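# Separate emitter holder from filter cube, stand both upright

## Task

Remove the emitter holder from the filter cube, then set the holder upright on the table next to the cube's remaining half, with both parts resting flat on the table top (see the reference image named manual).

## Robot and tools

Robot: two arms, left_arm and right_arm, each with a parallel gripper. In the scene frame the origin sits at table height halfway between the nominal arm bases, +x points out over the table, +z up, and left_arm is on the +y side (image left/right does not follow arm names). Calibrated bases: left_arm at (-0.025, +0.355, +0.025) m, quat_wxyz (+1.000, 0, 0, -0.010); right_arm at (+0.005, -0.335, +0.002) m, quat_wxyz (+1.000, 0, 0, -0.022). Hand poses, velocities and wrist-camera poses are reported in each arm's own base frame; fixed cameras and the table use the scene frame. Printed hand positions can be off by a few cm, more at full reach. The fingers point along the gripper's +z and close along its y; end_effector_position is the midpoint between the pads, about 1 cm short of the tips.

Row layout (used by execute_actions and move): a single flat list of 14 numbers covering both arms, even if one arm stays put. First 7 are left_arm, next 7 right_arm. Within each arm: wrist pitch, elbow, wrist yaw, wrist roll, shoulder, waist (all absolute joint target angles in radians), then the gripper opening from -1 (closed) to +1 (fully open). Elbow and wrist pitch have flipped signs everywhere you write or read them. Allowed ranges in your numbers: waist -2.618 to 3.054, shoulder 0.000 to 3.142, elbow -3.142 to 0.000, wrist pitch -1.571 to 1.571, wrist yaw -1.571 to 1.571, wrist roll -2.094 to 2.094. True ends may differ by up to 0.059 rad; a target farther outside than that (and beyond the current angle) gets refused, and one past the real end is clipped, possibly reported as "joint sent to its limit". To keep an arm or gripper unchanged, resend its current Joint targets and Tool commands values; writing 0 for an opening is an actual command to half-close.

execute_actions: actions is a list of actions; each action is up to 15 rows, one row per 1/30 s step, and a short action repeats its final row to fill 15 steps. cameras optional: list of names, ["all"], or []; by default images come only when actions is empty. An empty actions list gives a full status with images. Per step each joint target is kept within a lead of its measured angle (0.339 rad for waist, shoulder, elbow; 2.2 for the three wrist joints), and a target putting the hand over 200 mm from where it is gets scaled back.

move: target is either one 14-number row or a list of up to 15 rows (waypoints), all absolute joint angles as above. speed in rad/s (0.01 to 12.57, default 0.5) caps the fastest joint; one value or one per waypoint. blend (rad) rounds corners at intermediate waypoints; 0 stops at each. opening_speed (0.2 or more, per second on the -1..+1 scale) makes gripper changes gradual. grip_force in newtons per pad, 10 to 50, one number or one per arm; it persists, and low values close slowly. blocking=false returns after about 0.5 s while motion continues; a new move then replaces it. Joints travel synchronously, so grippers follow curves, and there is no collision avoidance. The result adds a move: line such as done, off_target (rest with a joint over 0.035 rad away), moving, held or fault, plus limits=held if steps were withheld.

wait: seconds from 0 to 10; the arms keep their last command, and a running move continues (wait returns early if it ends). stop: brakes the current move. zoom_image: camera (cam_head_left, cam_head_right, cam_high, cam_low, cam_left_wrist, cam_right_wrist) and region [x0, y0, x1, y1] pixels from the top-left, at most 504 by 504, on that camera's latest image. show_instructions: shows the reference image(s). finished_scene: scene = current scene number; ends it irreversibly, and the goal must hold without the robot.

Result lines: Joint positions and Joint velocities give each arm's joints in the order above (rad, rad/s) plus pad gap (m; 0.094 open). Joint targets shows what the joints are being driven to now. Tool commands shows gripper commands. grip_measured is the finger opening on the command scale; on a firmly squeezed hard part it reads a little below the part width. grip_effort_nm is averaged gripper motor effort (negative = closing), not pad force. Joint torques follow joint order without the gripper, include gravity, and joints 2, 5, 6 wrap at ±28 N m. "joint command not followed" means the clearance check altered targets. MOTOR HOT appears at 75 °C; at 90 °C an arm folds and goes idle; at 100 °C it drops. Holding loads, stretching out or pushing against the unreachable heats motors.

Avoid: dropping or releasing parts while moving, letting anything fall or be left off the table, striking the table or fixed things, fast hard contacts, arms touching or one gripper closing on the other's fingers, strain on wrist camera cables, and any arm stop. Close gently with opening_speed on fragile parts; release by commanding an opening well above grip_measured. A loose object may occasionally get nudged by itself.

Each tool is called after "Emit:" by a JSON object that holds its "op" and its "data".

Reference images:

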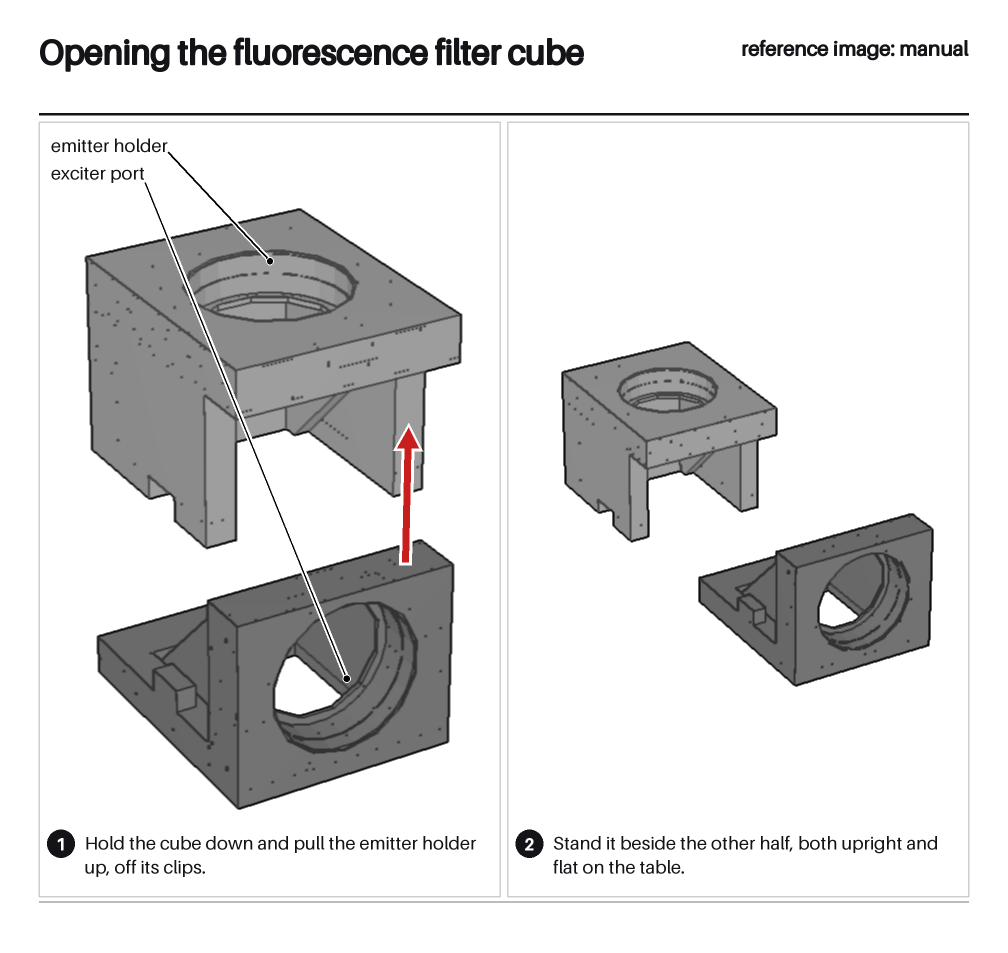

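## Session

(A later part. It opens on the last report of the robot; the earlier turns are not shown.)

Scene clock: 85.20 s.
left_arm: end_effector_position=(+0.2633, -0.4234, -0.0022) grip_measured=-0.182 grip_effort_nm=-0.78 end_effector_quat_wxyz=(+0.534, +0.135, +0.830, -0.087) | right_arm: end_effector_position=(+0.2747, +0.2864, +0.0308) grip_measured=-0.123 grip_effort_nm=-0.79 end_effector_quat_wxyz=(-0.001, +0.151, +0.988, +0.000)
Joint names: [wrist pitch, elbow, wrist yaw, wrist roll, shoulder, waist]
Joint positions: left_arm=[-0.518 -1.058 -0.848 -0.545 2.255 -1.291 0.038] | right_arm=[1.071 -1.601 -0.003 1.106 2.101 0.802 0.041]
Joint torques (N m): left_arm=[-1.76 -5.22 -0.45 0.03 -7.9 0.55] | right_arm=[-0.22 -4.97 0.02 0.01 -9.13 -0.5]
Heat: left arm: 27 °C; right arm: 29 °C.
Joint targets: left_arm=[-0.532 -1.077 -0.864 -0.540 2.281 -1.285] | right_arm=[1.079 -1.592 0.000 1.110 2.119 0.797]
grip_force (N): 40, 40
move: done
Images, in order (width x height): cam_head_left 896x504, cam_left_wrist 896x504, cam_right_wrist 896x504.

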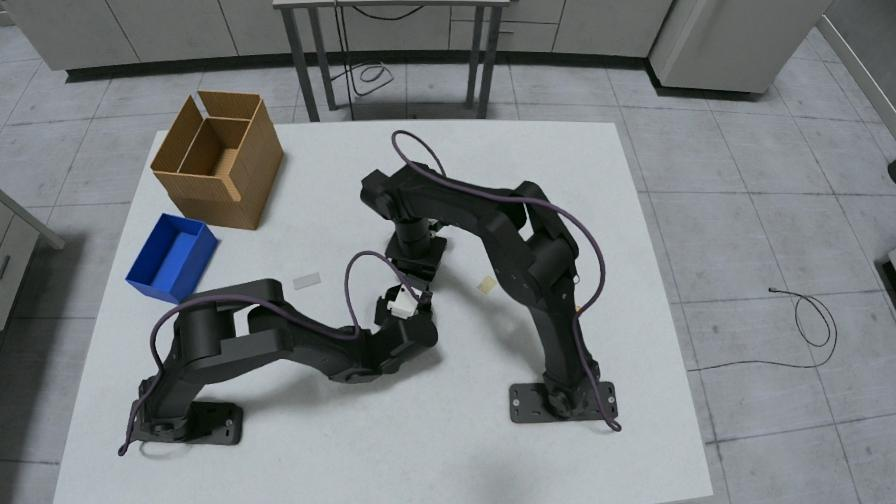

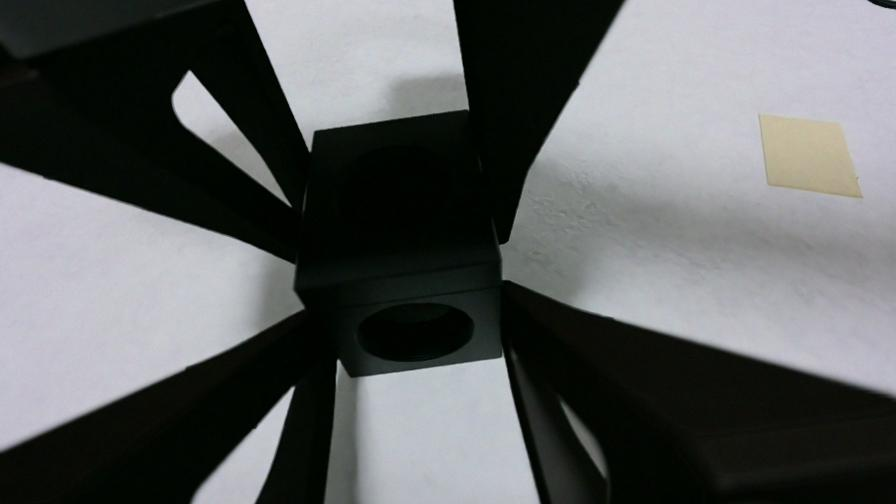

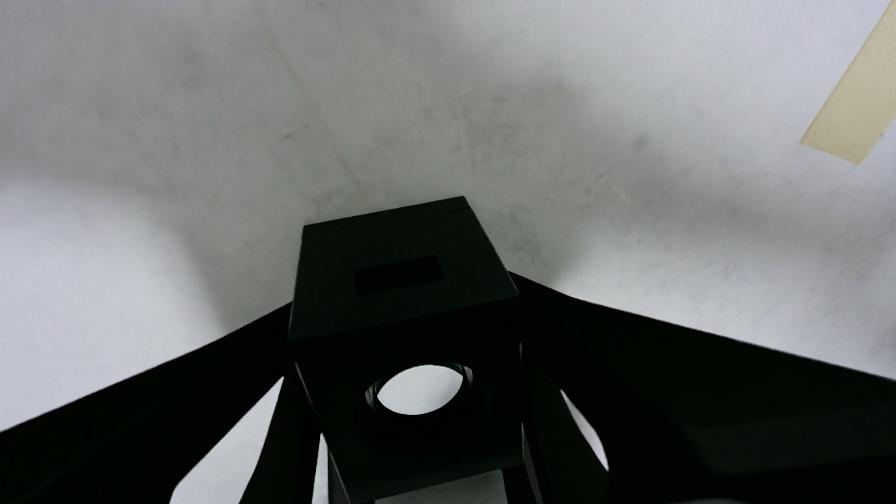

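Emit:
{"op": "move", "data": {"target": [[-0.532, -1.077, -0.864, -0.54, 2.281, -1.285, -0.26, 1.17, -1.68, 0.0, 1.11, 2.040, 0.797, -0.26], [-0.532, -1.077, -0.864, -0.54, 2.281, -1.285, -0.26, 1.243, -1.739, 0.0, 1.11, 2.027, 0.797, -0.26]], "speed": 0.15, "blend": 0.02, "cameras": ["cam_head_left", "cam_low", "cam_left_wrist", "cam_right_wrist"]}}

Scene clock: 88.20 s.
left_arm: end_effector_position=(+0.2705, -0.4279, +0.0156) grip_measured=-0.183 grip_effort_nm=-0.79 end_effector_quat_wxyz=(+0.560, +0.103, +0.816, -0.100) | right_arm: end_effector_position=(+0.2807, +0.2828, +0.0542) grip_measured=-0.128 grip_effort_nm=-0.84 end_effector_quat_wxyz=(+0.006, +0.149, +0.989, -0.014)
Joint names: [wrist pitch, elbow, wrist yaw, wrist roll, shoulder, waist]
Joint positions: left_arm=[-0.581 -1.073 -0.897 -0.543 2.255 -1.291 0.038] | right_arm=[1.18 -1.695 0.027 1.098 2.101 0.799 0.041]
Joint torques (N m): left_arm=[-1.13 -4.11 0.05 0.02 -8.01 0.53] | right_arm=[0.36 -10.26 -0.28 0.11 -17.03 -0.16]
Heat: left arm: 27 °C; right arm: 29 °C.
Joint targets: left_arm=[-0.532 -1.077 -0.864 -0.540 2.281 -1.285] | right_arm=[1.243 -1.739 0.000 1.110 2.027 0.797]
grip_force (N): 40, 40
move: off_target (left_arm, right_arm); left_arm: the wrist pitch is farthest, 0.049 rad from its target; right_arm: the shoulder is farthest, 0.074 rad from its target
Images, in order (width x height): cam_head_left 896x504, cam_low 896x504, cam_left_wrist 896x504, cam_right_wrist 896x504.

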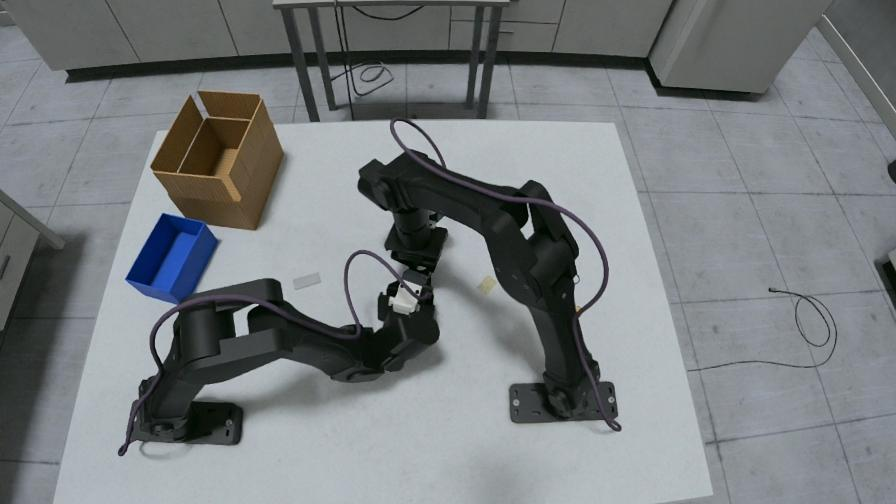

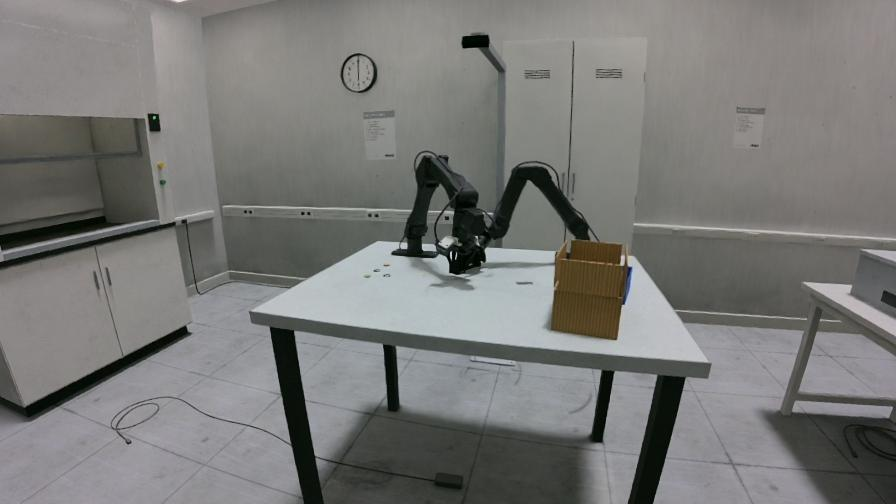

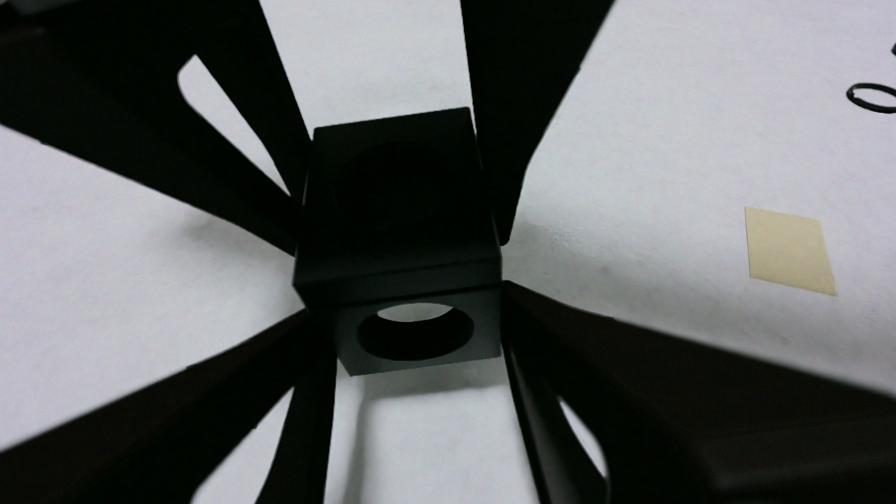

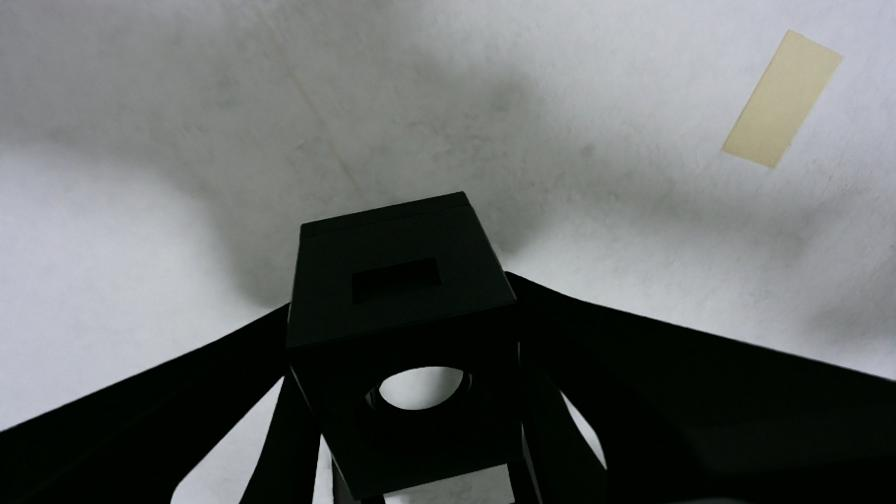

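Emit:
{"op": "zoom_image", "data": {"camera": "cam_right_wrist", "region": [270, 180, 550, 504]}}

Emit:
{"op": "zoom_image", "data": {"camera": "cam_left_wrist", "region": [270, 90, 530, 390]}}

Scaled by 1.556 from the camera's 896x504 image, which has a finer 1280x720 frame.

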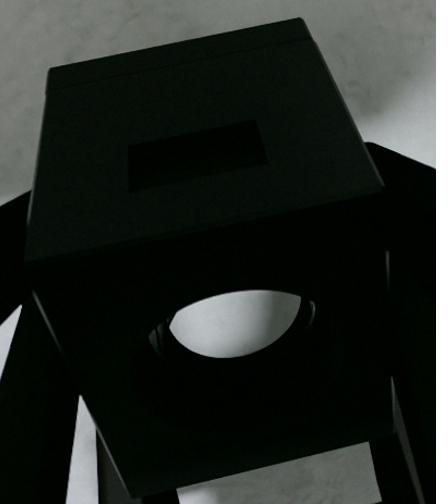

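Scaled by 1.680 from the camera's 896x504 image, which has a finer 1280x720 frame.

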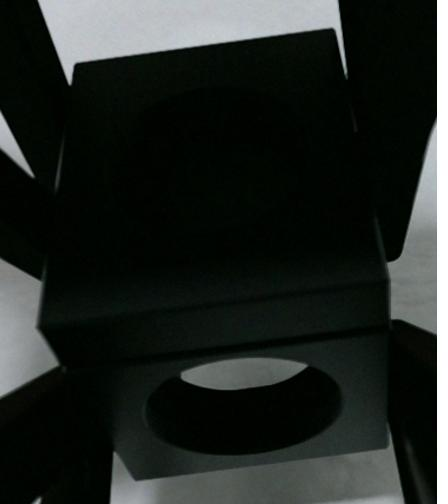

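Emit:
{"op": "move", "data": {"target": [[-0.532, -1.077, -0.864, -0.54, 2.281, -1.285, -0.26, 1.079, -1.592, 0.0, 1.11, 2.119, 0.797, -0.26], [-0.28, -1.01, -0.72, -0.54, 2.33, -1.285, -0.26, 1.079, -1.592, 0.0, 1.11, 2.119, 0.797, -0.26]], "speed": 0.25, "blend": 0.05, "cameras": ["cam_left_wrist", "cam_right_wrist"]}}

Scene clock: 94.20 s.
left_arm: end_effector_position=(+0.2617, -0.4256, -0.0080) grip_measured=-0.183 grip_effort_nm=-0.79 end_effector_quat_wxyz=(+0.525, +0.142, +0.834, -0.088) | right_arm: end_effector_position=(+0.2757, +0.2831, +0.0314) grip_measured=-0.128 grip_effort_nm=-0.84 end_effector_quat_wxyz=(+0.000, +0.150, +0.989, -0.005)
Joint names: [wrist pitch, elbow, wrist yaw, wrist roll, shoulder, waist]
Joint positions: left_arm=[-0.507 -1.064 -0.827 -0.546 2.264 -1.29 0.038] | right_arm=[1.081 -1.603 0.005 1.101 2.101 0.799 0.041]
Joint torques (N m): left_arm=[0.74 0.35 0.81 0.06 -5.2 0.43] | right_arm=[-0.28 -4.67 -0.05 0.09 -9.14 -0.21]
Heat: left arm: 26 °C; right arm: 31 °C.
Joint targets: left_arm=[-0.280 -1.010 -0.720 -0.540 2.330 -1.285] | right_arm=[1.079 -1.592 0.000 1.110 2.119 0.797]
grip_force (N): 40, 40
move: off_target (left_arm); left_arm: the wrist pitch is farthest, 0.227 rad from its target
Images, in order (width x height): cam_left_wrist 896x504, cam_right_wrist 896x504.

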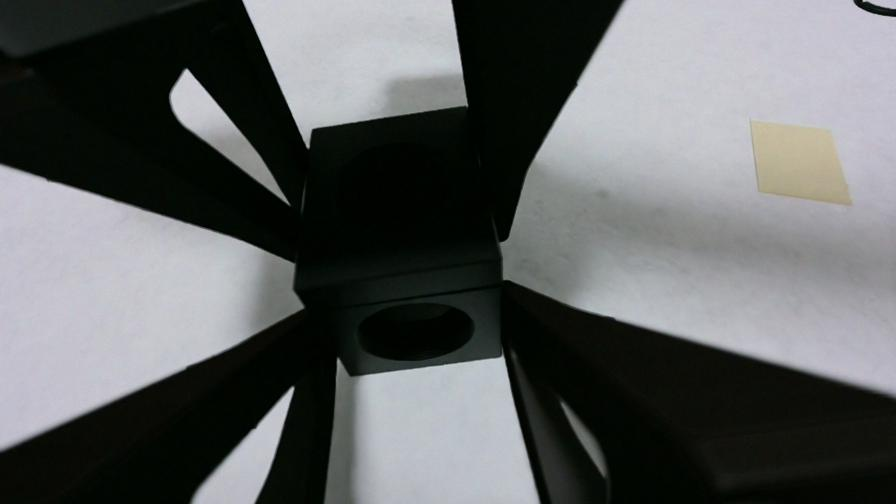

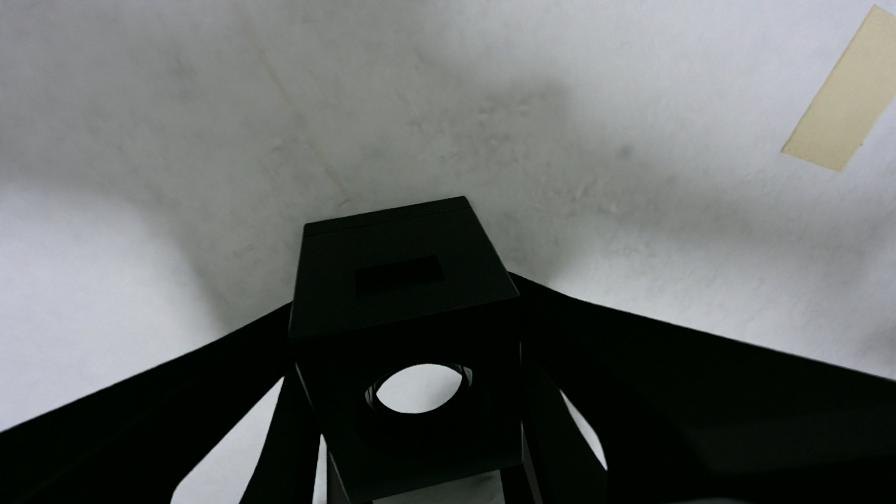

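Emit:
{"op": "move", "data": {"target": [-0.28, -1.01, -0.72, -0.54, 2.33, -1.285, -0.26, 1.12, -1.678, 0.0, 1.11, 1.989, 0.797, -0.26], "speed": 0.12, "cameras": ["cam_left_wrist", "cam_right_wrist"]}}

Scene clock: 97.13 s.
left_arm: end_effector_position=(+0.2628, -0.4230, -0.0082) grip_measured=-0.183 grip_effort_nm=-0.79 end_effector_quat_wxyz=(+0.527, +0.140, +0.834, -0.083) | right_arm: end_effector_position=(+0.2774, +0.2855, +0.0346) grip_measured=-0.128 grip_effort_nm=-0.84 end_effector_quat_wxyz=(+0.001, +0.152, +0.988, +0.000)
Joint names: [wrist pitch, elbow, wrist yaw, wrist roll, shoulder, waist]
Joint positions: left_arm=[-0.506 -1.061 -0.837 -0.546 2.264 -1.289 0.038] | right_arm=[1.084 -1.614 0.003 1.103 2.1 0.799 0.041]
Joint torques (N m): left_arm=[0.73 0.06 0.92 0.06 -5.19 0.36] | right_arm=[0.08 -12.15 -0.04 0.07 -20.22 -0.23]
Heat: left arm: 26 °C; right arm: 31 °C.
Joint targets: left_arm=[-0.280 -1.010 -0.720 -0.540 2.330 -1.285] | right_arm=[1.120 -1.678 0.000 1.110 1.989 0.797]
grip_force (N): 40, 40
move: off_target (left_arm, right_arm); left_arm: the wrist pitch is farthest, 0.226 rad from its target; right_arm: the shoulder is farthest, 0.111 rad from its target
Images, in order (width x height): cam_left_wrist 896x504, cam_right_wrist 896x504.

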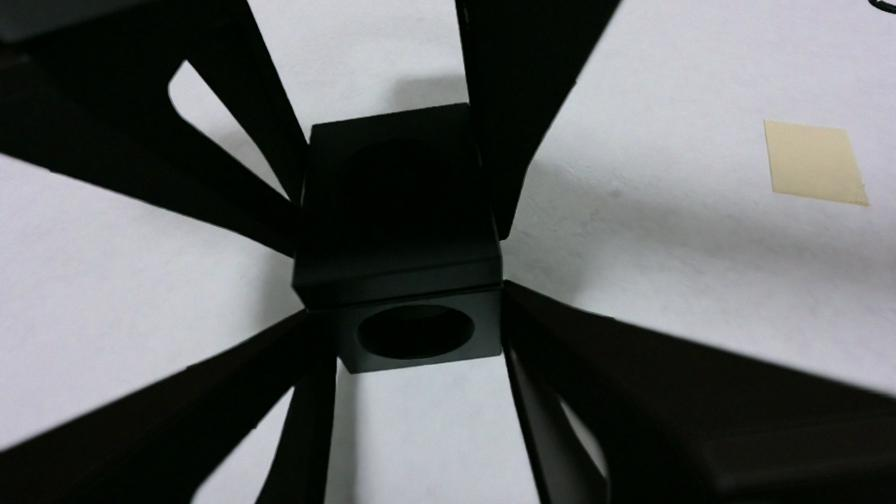

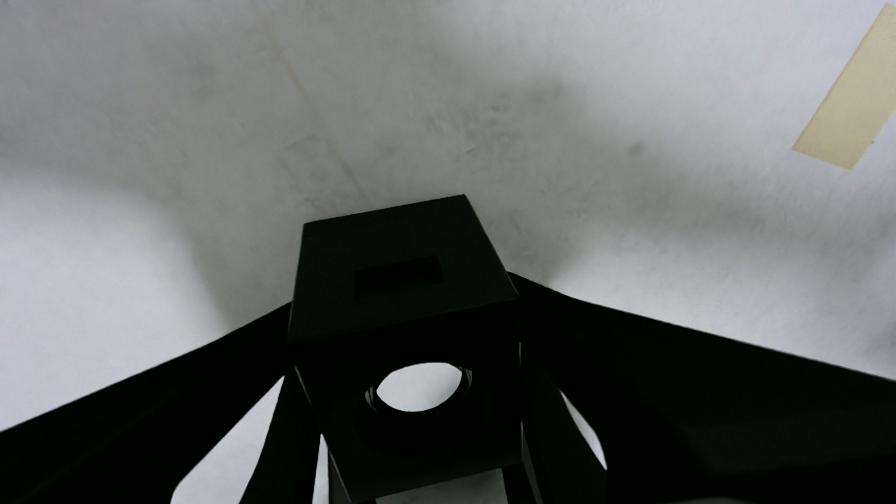

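Emit:
{"op": "zoom_image", "data": {"camera": "cam_right_wrist", "region": [270, 180, 550, 504]}}

Emit:
{"op": "zoom_image", "data": {"camera": "cam_left_wrist", "region": [270, 90, 530, 390]}}

Scaled by 1.556 from the camera's 896x504 image, which has a finer 1280x720 frame.

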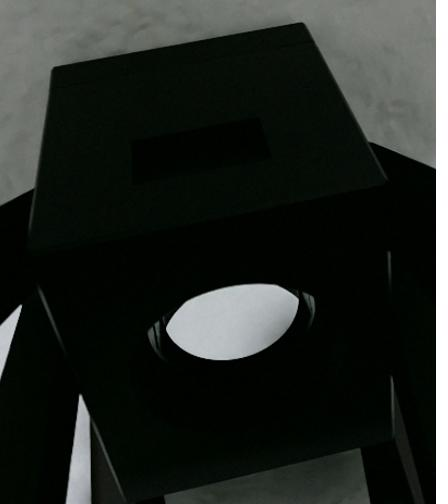

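Scaled by 1.680 from the camera's 896x504 image, which has a finer 1280x720 frame.

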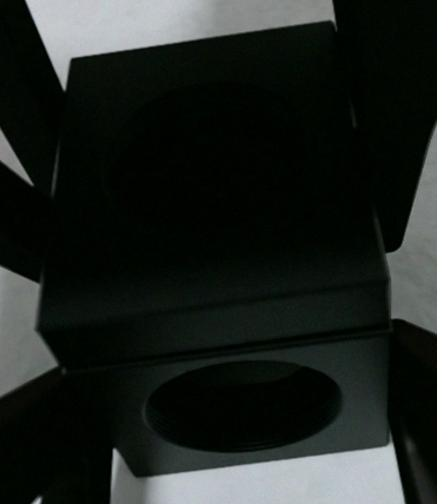

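Emit:
{"op": "move", "data": {"target": [-0.12, -0.97, -0.65, -0.54, 2.38, -1.285, -0.26, 1.15, -1.715, 0.0, 1.11, 1.94, 0.797, -0.26], "speed": 0.2, "cameras": ["cam_left_wrist", "cam_right_wrist"]}}

Scene clock: 99.30 s.
left_arm: end_effector_position=(+0.2615, -0.4189, -0.0131) grip_measured=-0.183 grip_effort_nm=-0.80 end_effector_quat_wxyz=(+0.518, +0.148, +0.839, -0.076) | right_arm: end_effector_position=(+0.2894, +0.2990, +0.0961) grip_measured=-0.129 grip_effort_nm=-0.84 end_effector_quat_wxyz=(+0.042, +0.151, +0.986, +0.061)
Joint names: [wrist pitch, elbow, wrist yaw, wrist roll, shoulder, waist]
Joint positions: left_arm=[-0.477 -1.055 -0.824 -0.551 2.26 -1.286 0.038] | right_arm=[1.119 -1.687 -0.002 1.103 1.99 0.799 0.041]
Joint torques (N m): left_arm=[2.15 2.78 1.49 0.12 -1.37 0.17] | right_arm=[-0.27 -8.95 0.02 0.05 -14.32 -0.17]
Heat: left arm: 26 °C; right arm: 31 °C.
Joint targets: left_arm=[-0.120 -0.970 -0.650 -0.540 2.380 -1.285] | right_arm=[1.150 -1.715 0.000 1.110 1.940 0.797]
grip_force (N): 40, 40
move: off_target (left_arm, right_arm); left_arm: the wrist pitch is farthest, 0.357 rad from its target; right_arm: the shoulder is farthest, 0.050 rad from its target
Images, in order (width x height): cam_left_wrist 896x504, cam_right_wrist 896x504.

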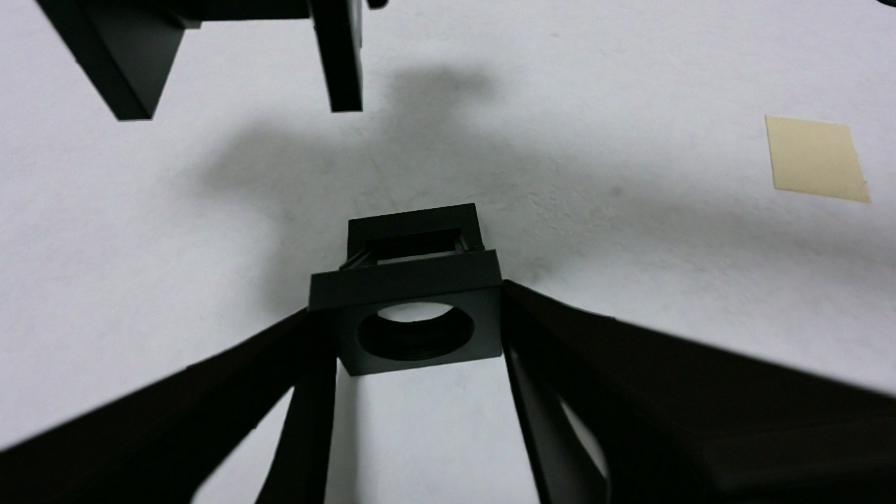

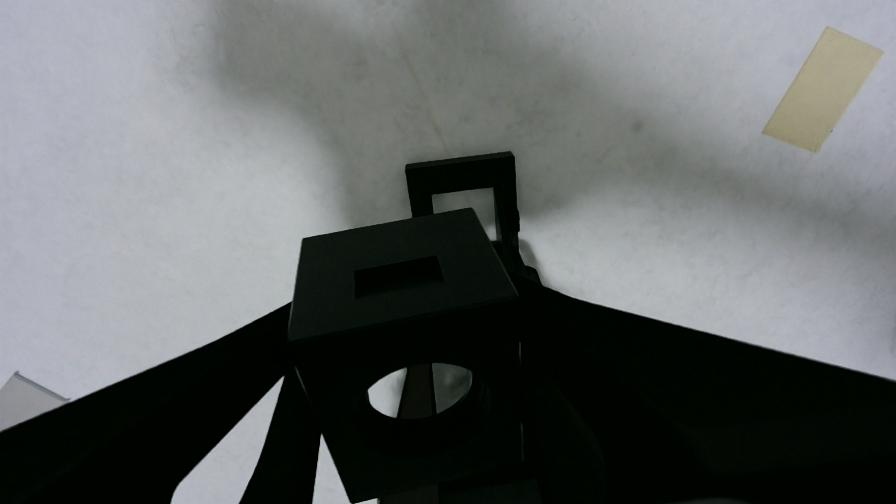

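Emit:
{"op": "move", "data": {"target": [-0.50, -1.068, -0.845, -0.54, 2.281, -1.285, -0.26, 1.15, -1.301, 0.0, 0.965, 1.717, 0.661, -0.26], "speed": 0.35, "cameras": ["cam_left_wrist", "cam_right_wrist", "cam_head_left"]}}

Scene clock: 103.10 s.
left_arm: end_effector_position=(+0.2652, -0.4233, -0.0033) grip_measured=-0.183 grip_effort_nm=-0.79 end_effector_quat_wxyz=(+0.533, +0.133, +0.831, -0.088) | right_arm: end_effector_position=(+0.2463, +0.1961, +0.0758) grip_measured=-0.128 grip_effort_nm=-0.84 end_effector_quat_wxyz=(-0.002, +0.150, +0.989, +0.001)
Joint names: [wrist pitch, elbow, wrist yaw, wrist roll, shoulder, waist]
Joint positions: left_arm=[-0.521 -1.06 -0.843 -0.546 2.259 -1.286 0.038] | right_arm=[1.126 -1.309 -0.004 0.969 1.756 0.667 0.041]
Joint torques (N m): left_arm=[-1.39 -4.29 -0.3 0.03 -8.14 0.12] | right_arm=[-0.04 -4.98 0.04 -0.03 -11.02 -0.57]
Heat: left arm: 27 °C; right arm: 31 °C.
Joint targets: left_arm=[-0.500 -1.068 -0.845 -0.540 2.281 -1.285] | right_arm=[1.150 -1.301 0.000 0.965 1.717 0.661]
grip_force (N): 40, 40
move: off_target (right_arm); right_arm: the shoulder is farthest, 0.039 rad from its target
Images, in order (width x height): cam_head_left 896x504, cam_left_wrist 896x504, cam_right_wrist 896x504.

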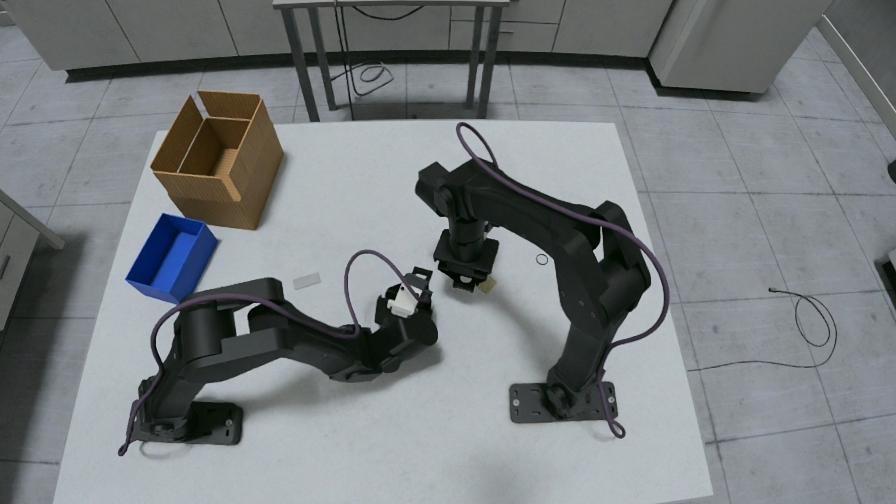

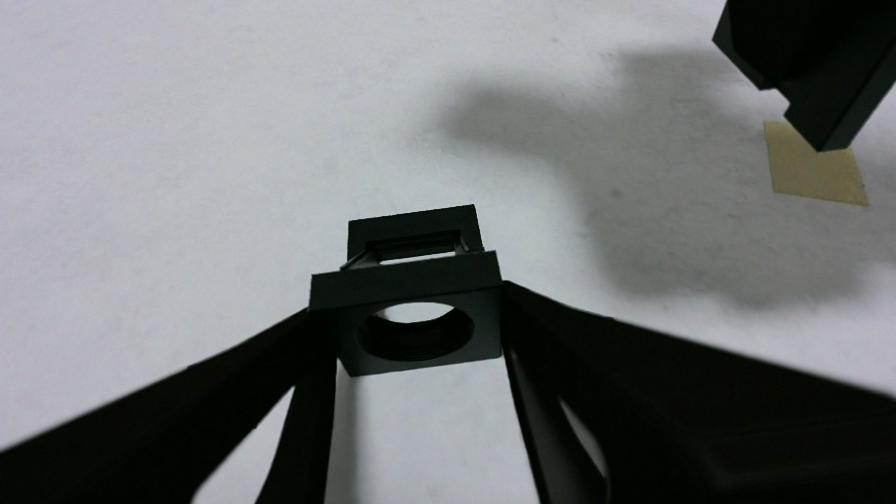

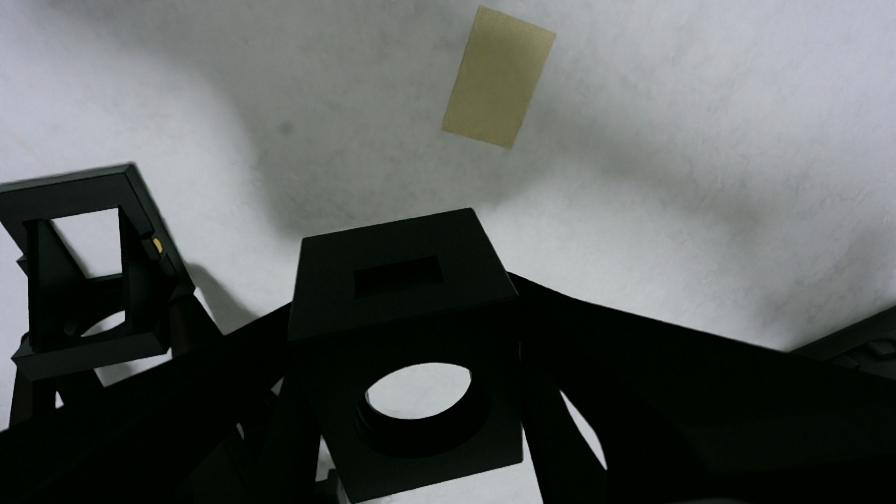

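Emit:
{"op": "move", "data": {"target": [-0.50, -1.068, -0.845, -0.54, 2.281, -1.285, -0.26, 0.937, -1.166, 0.0, 0.965, 1.834, 0.661, -0.26], "speed": 0.2, "cameras": ["cam_left_wrist", "cam_right_wrist"]}}

Scene clock: 105.60 s.
left_arm: end_effector_position=(+0.2652, -0.4233, -0.0033) grip_measured=-0.183 grip_effort_nm=-0.80 end_effector_quat_wxyz=(+0.533, +0.133, +0.831, -0.088) | right_arm: end_effector_position=(+0.2472, +0.1968, +0.0236) grip_measured=-0.128 grip_effort_nm=-0.84 end_effector_quat_wxyz=(-0.003, +0.150, +0.989, +0.000)
Joint names: [wrist pitch, elbow, wrist yaw, wrist roll, shoulder, waist]
Joint positions: left_arm=[-0.521 -1.06 -0.843 -0.546 2.259 -1.286 0.038] | right_arm=[0.926 -1.173 -0.004 0.968 1.822 0.667 0.041]
Joint torques (N m): left_arm=[-1.4 -4.3 -0.3 0.06 -8.18 0.18] | right_arm=[-0.15 -4.81 0.02 -0.04 -6.94 -0.53]
Heat: left arm: 27 °C; right arm: 31 °C.
Joint targets: left_arm=[-0.500 -1.068 -0.845 -0.540 2.281 -1.285] | right_arm=[0.937 -1.166 0.000 0.965 1.834 0.661]
grip_force (N): 40, 40
move: done
Images, in order (width x height): cam_left_wrist 896x504, cam_right_wrist 896x504.

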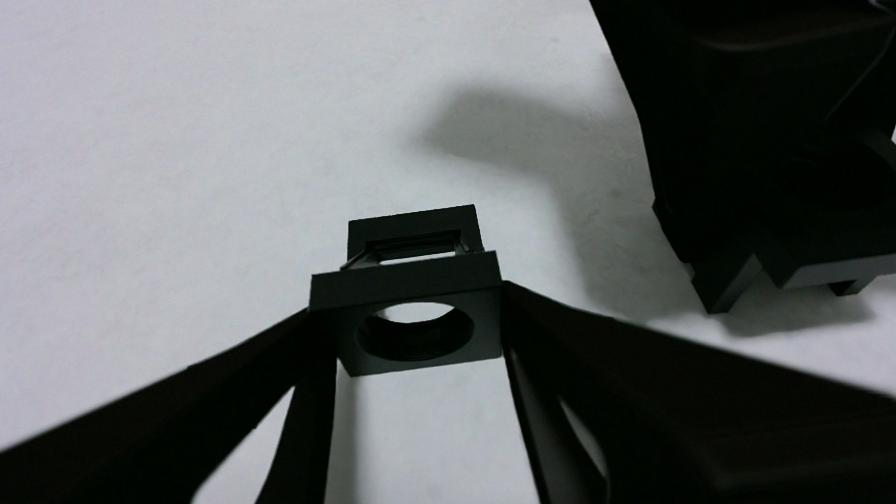

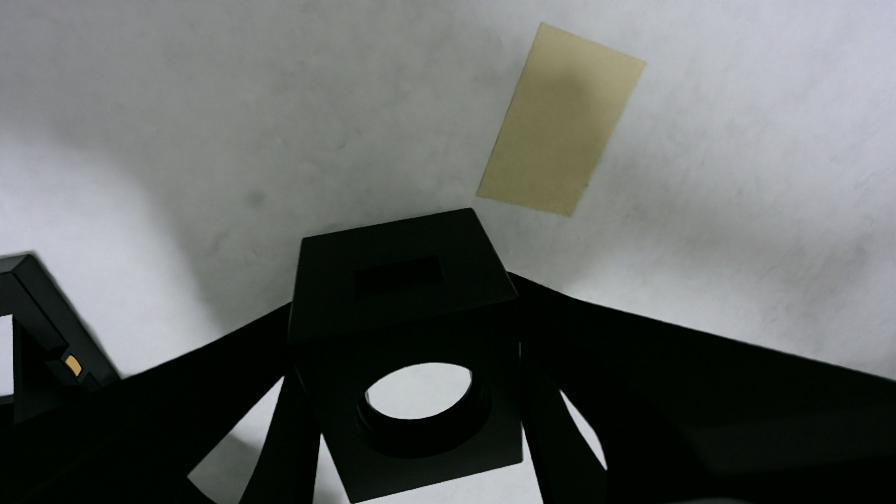

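Emit:
{"op": "zoom_image", "data": {"camera": "cam_left_wrist", "region": [620, 180, 896, 340]}}

Scaled by 1.826 from the camera's 896x504 image, which has a finer 1280x720 frame.

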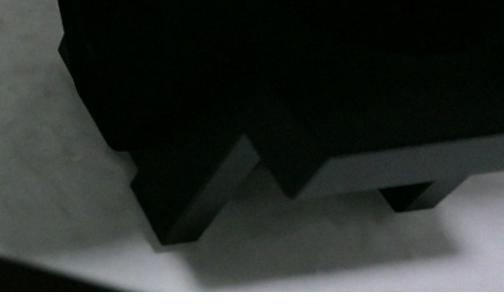

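Emit:
{"op": "move", "data": {"target": [-0.50, -1.068, -0.845, -0.54, 2.281, -1.285, -0.26, 0.925, -1.160, 0.0, 0.965, 1.841, 0.661, -0.26], "speed": 0.1, "cameras": ["cam_left_wrist", "cam_low"]}}

Emit:
{"op": "zoom_image", "data": {"camera": "cam_left_wrist", "region": [620, 180, 896, 340]}}

Emit:
{"op": "zoom_image", "data": {"camera": "cam_low", "region": [400, 230, 520, 300]}}

Scene clock: 107.40 s.
left_arm: end_effector_position=(+0.2652, -0.4233, -0.0033) grip_measured=-0.183 grip_effort_nm=-0.80 end_effector_quat_wxyz=(+0.533, +0.133, +0.831, -0.088) | right_arm: end_effector_position=(+0.2494, +0.1986, +0.0236) grip_measured=-0.128 grip_effort_nm=-0.84 end_effector_quat_wxyz=(+0.001, +0.150, +0.989, +0.004)
Joint names: [wrist pitch, elbow, wrist yaw, wrist roll, shoulder, waist]
Joint positions: left_arm=[-0.521 -1.06 -0.843 -0.546 2.259 -1.286 0.038] | right_arm=[0.914 -1.173 -0.004 0.968 1.822 0.667 0.041]
Joint torques (N m): left_arm=[-1.38 -4.31 -0.29 0.06 -8.17 0.09] | right_arm=[-0.15 -4.25 0.04 -0.05 -6.41 -0.54]
Heat: left arm: 27 °C; right arm: 30 °C.
Joint targets: left_arm=[-0.500 -1.068 -0.845 -0.540 2.281 -1.285] | right_arm=[0.925 -1.160 0.000 0.965 1.841 0.661]
grip_force (N): 40, 40
move: done
Images, in order (width x height): cam_low 896x504, cam_left_wrist 896x504.

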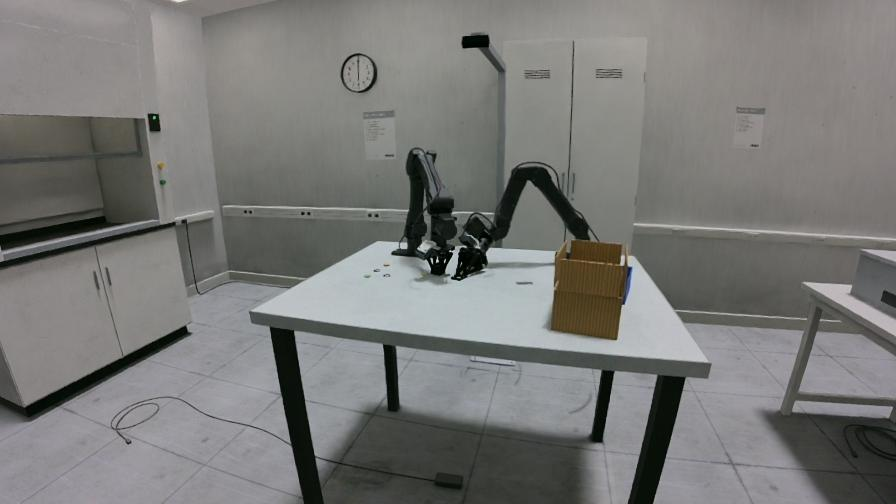

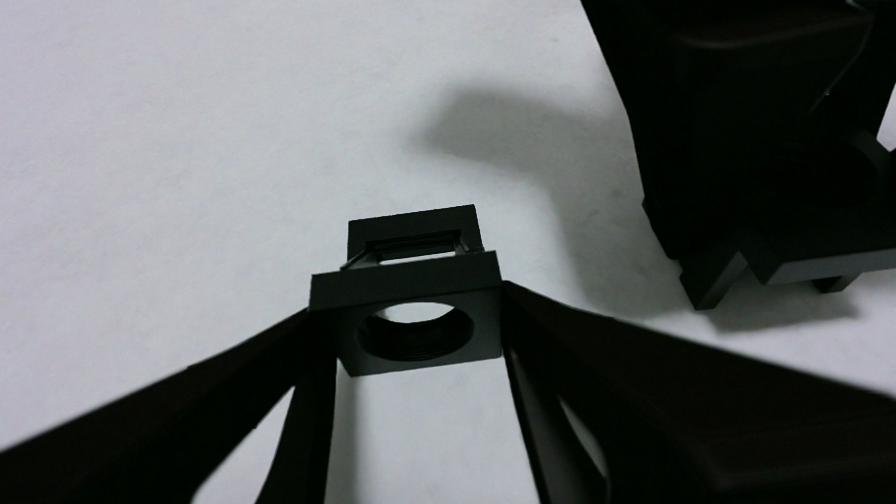

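Scaled by 1.826 from the camera's 896x504 image, which has a finer 1280x720 frame.

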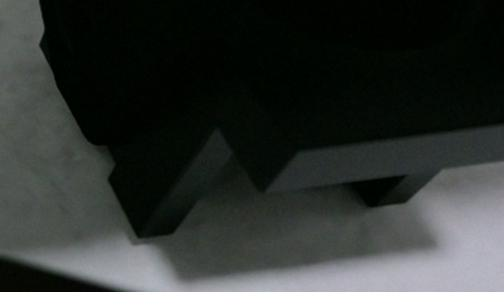

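Scaled by 4.200 from the camera's 896x504 image, which has a finer 1280x720 frame.

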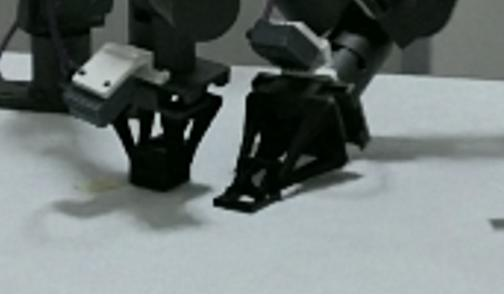

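Emit:
{"op": "move", "data": {"target": [-0.50, -1.068, -0.845, -0.54, 2.281, -1.285, -0.26, 0.925, -1.148, 0.0, 0.965, 1.850, 0.661, -0.26], "speed": 0.1, "cameras": ["cam_left_wrist"]}}

Emit:
{"op": "zoom_image", "data": {"camera": "cam_left_wrist", "region": [620, 180, 896, 340]}}

Scene clock: 108.60 s.
left_arm: end_effector_position=(+0.2652, -0.4233, -0.0033) grip_measured=-0.183 grip_effort_nm=-0.80 end_effector_quat_wxyz=(+0.533, +0.133, +0.831, -0.088) | right_arm: end_effector_position=(+0.2478, +0.1973, +0.0208) grip_measured=-0.128 grip_effort_nm=-0.84 end_effector_quat_wxyz=(-0.002, +0.150, +0.989, +0.001)
Joint names: [wrist pitch, elbow, wrist yaw, wrist roll, shoulder, waist]
Joint positions: left_arm=[-0.521 -1.06 -0.843 -0.546 2.259 -1.286 0.038] | right_arm=[0.912 -1.167 -0.004 0.968 1.826 0.667 0.041]
Joint torques (N m): left_arm=[-1.39 -4.33 -0.29 0.06 -8.16 0.14] | right_arm=[-0.16 -3.67 0.04 -0.04 -6.05 -0.62]
Heat: left arm: 27 °C; right arm: 30 °C.
Joint targets: left_arm=[-0.500 -1.068 -0.845 -0.540 2.281 -1.285] | right_arm=[0.925 -1.148 0.000 0.965 1.850 0.661]
grip_force (N): 40, 40
move: done
Images, in order (width x height): cam_left_wrist 896x504.

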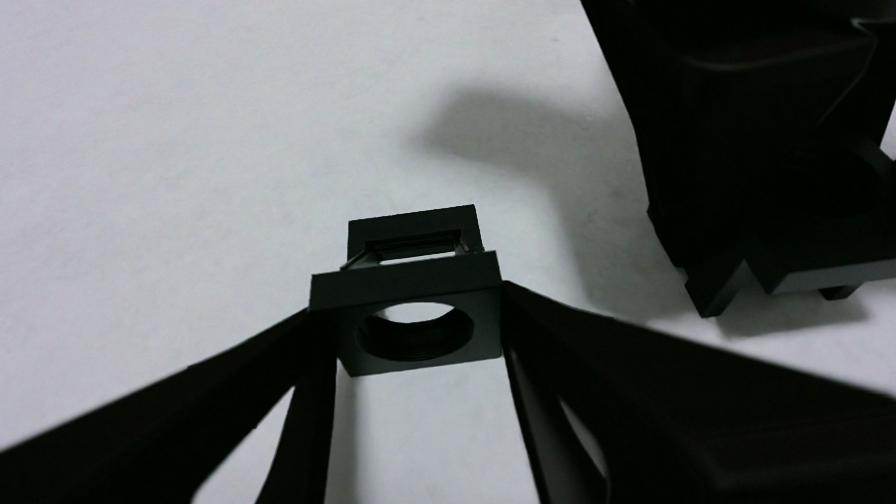

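Scaled by 1.826 from the camera's 896x504 image, which has a finer 1280x720 frame.

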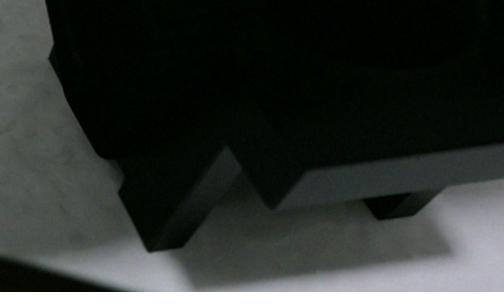

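Emit:
{"op": "move", "data": {"target": [-0.50, -1.068, -0.845, -0.54, 2.281, -1.285, 0.12, 0.925, -1.148, 0.0, 0.965, 1.850, 0.661, 0.12], "opening_speed": 0.4, "cameras": ["cam_left_wrist", "cam_right_wrist"]}}

Scene clock: 112.80 s.
left_arm: end_effector_position=(+0.2644, -0.4235, -0.0048) grip_measured=+0.118 grip_effort_nm=0.13 end_effector_quat_wxyz=(+0.530, +0.137, +0.832, -0.087) | right_arm: end_effector_position=(+0.2452, +0.1953, +0.0170) grip_measured=+0.117 grip_effort_nm=0.15 end_effector_quat_wxyz=(-0.006, +0.150, +0.989, -0.004)
Joint names: [wrist pitch, elbow, wrist yaw, wrist roll, shoulder, waist]
Joint positions: left_arm=[-0.515 -1.06 -0.837 -0.543 2.259 -1.286 0.053] | right_arm=[0.911 -1.158 -0.004 0.968 1.833 0.667 0.052]
Joint torques (N m): left_arm=[-1.45 -4.27 -0.37 0 -8.2 0.09] | right_arm=[-0.11 -4.42 0.06 -0.03 -6.43 -0.57]
Heat: left arm: 27 °C; right arm: 29 °C.
Joint targets: left_arm=[-0.500 -1.068 -0.845 -0.540 2.281 -1.285] | right_arm=[0.925 -1.148 0.000 0.965 1.850 0.661]
grip_force (N): 40, 40
move: done
Images, in order (width x height): cam_left_wrist 896x504, cam_right_wrist 896x504.

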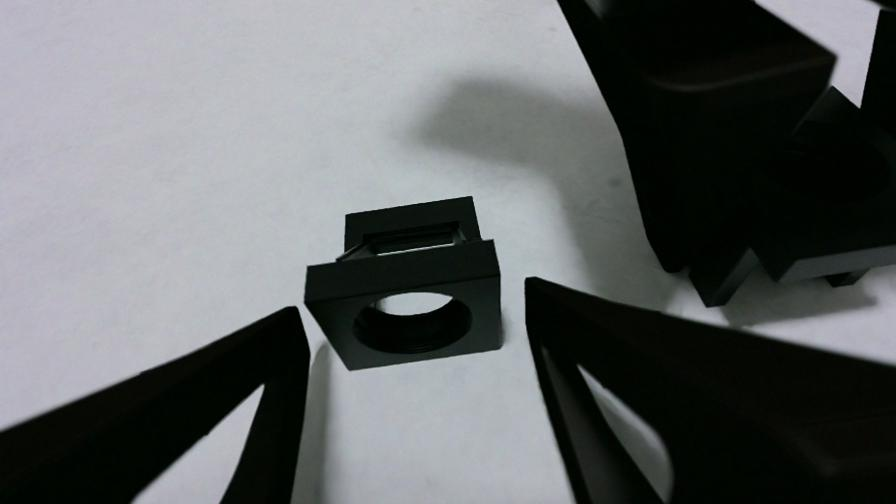

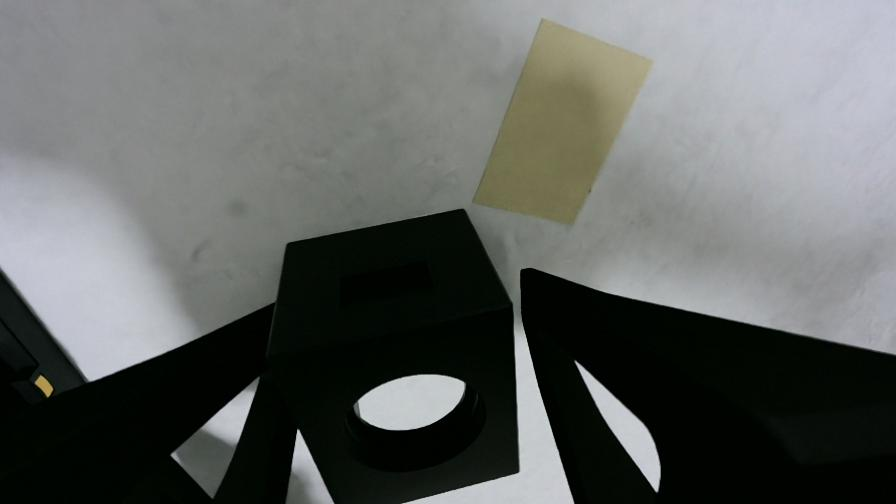

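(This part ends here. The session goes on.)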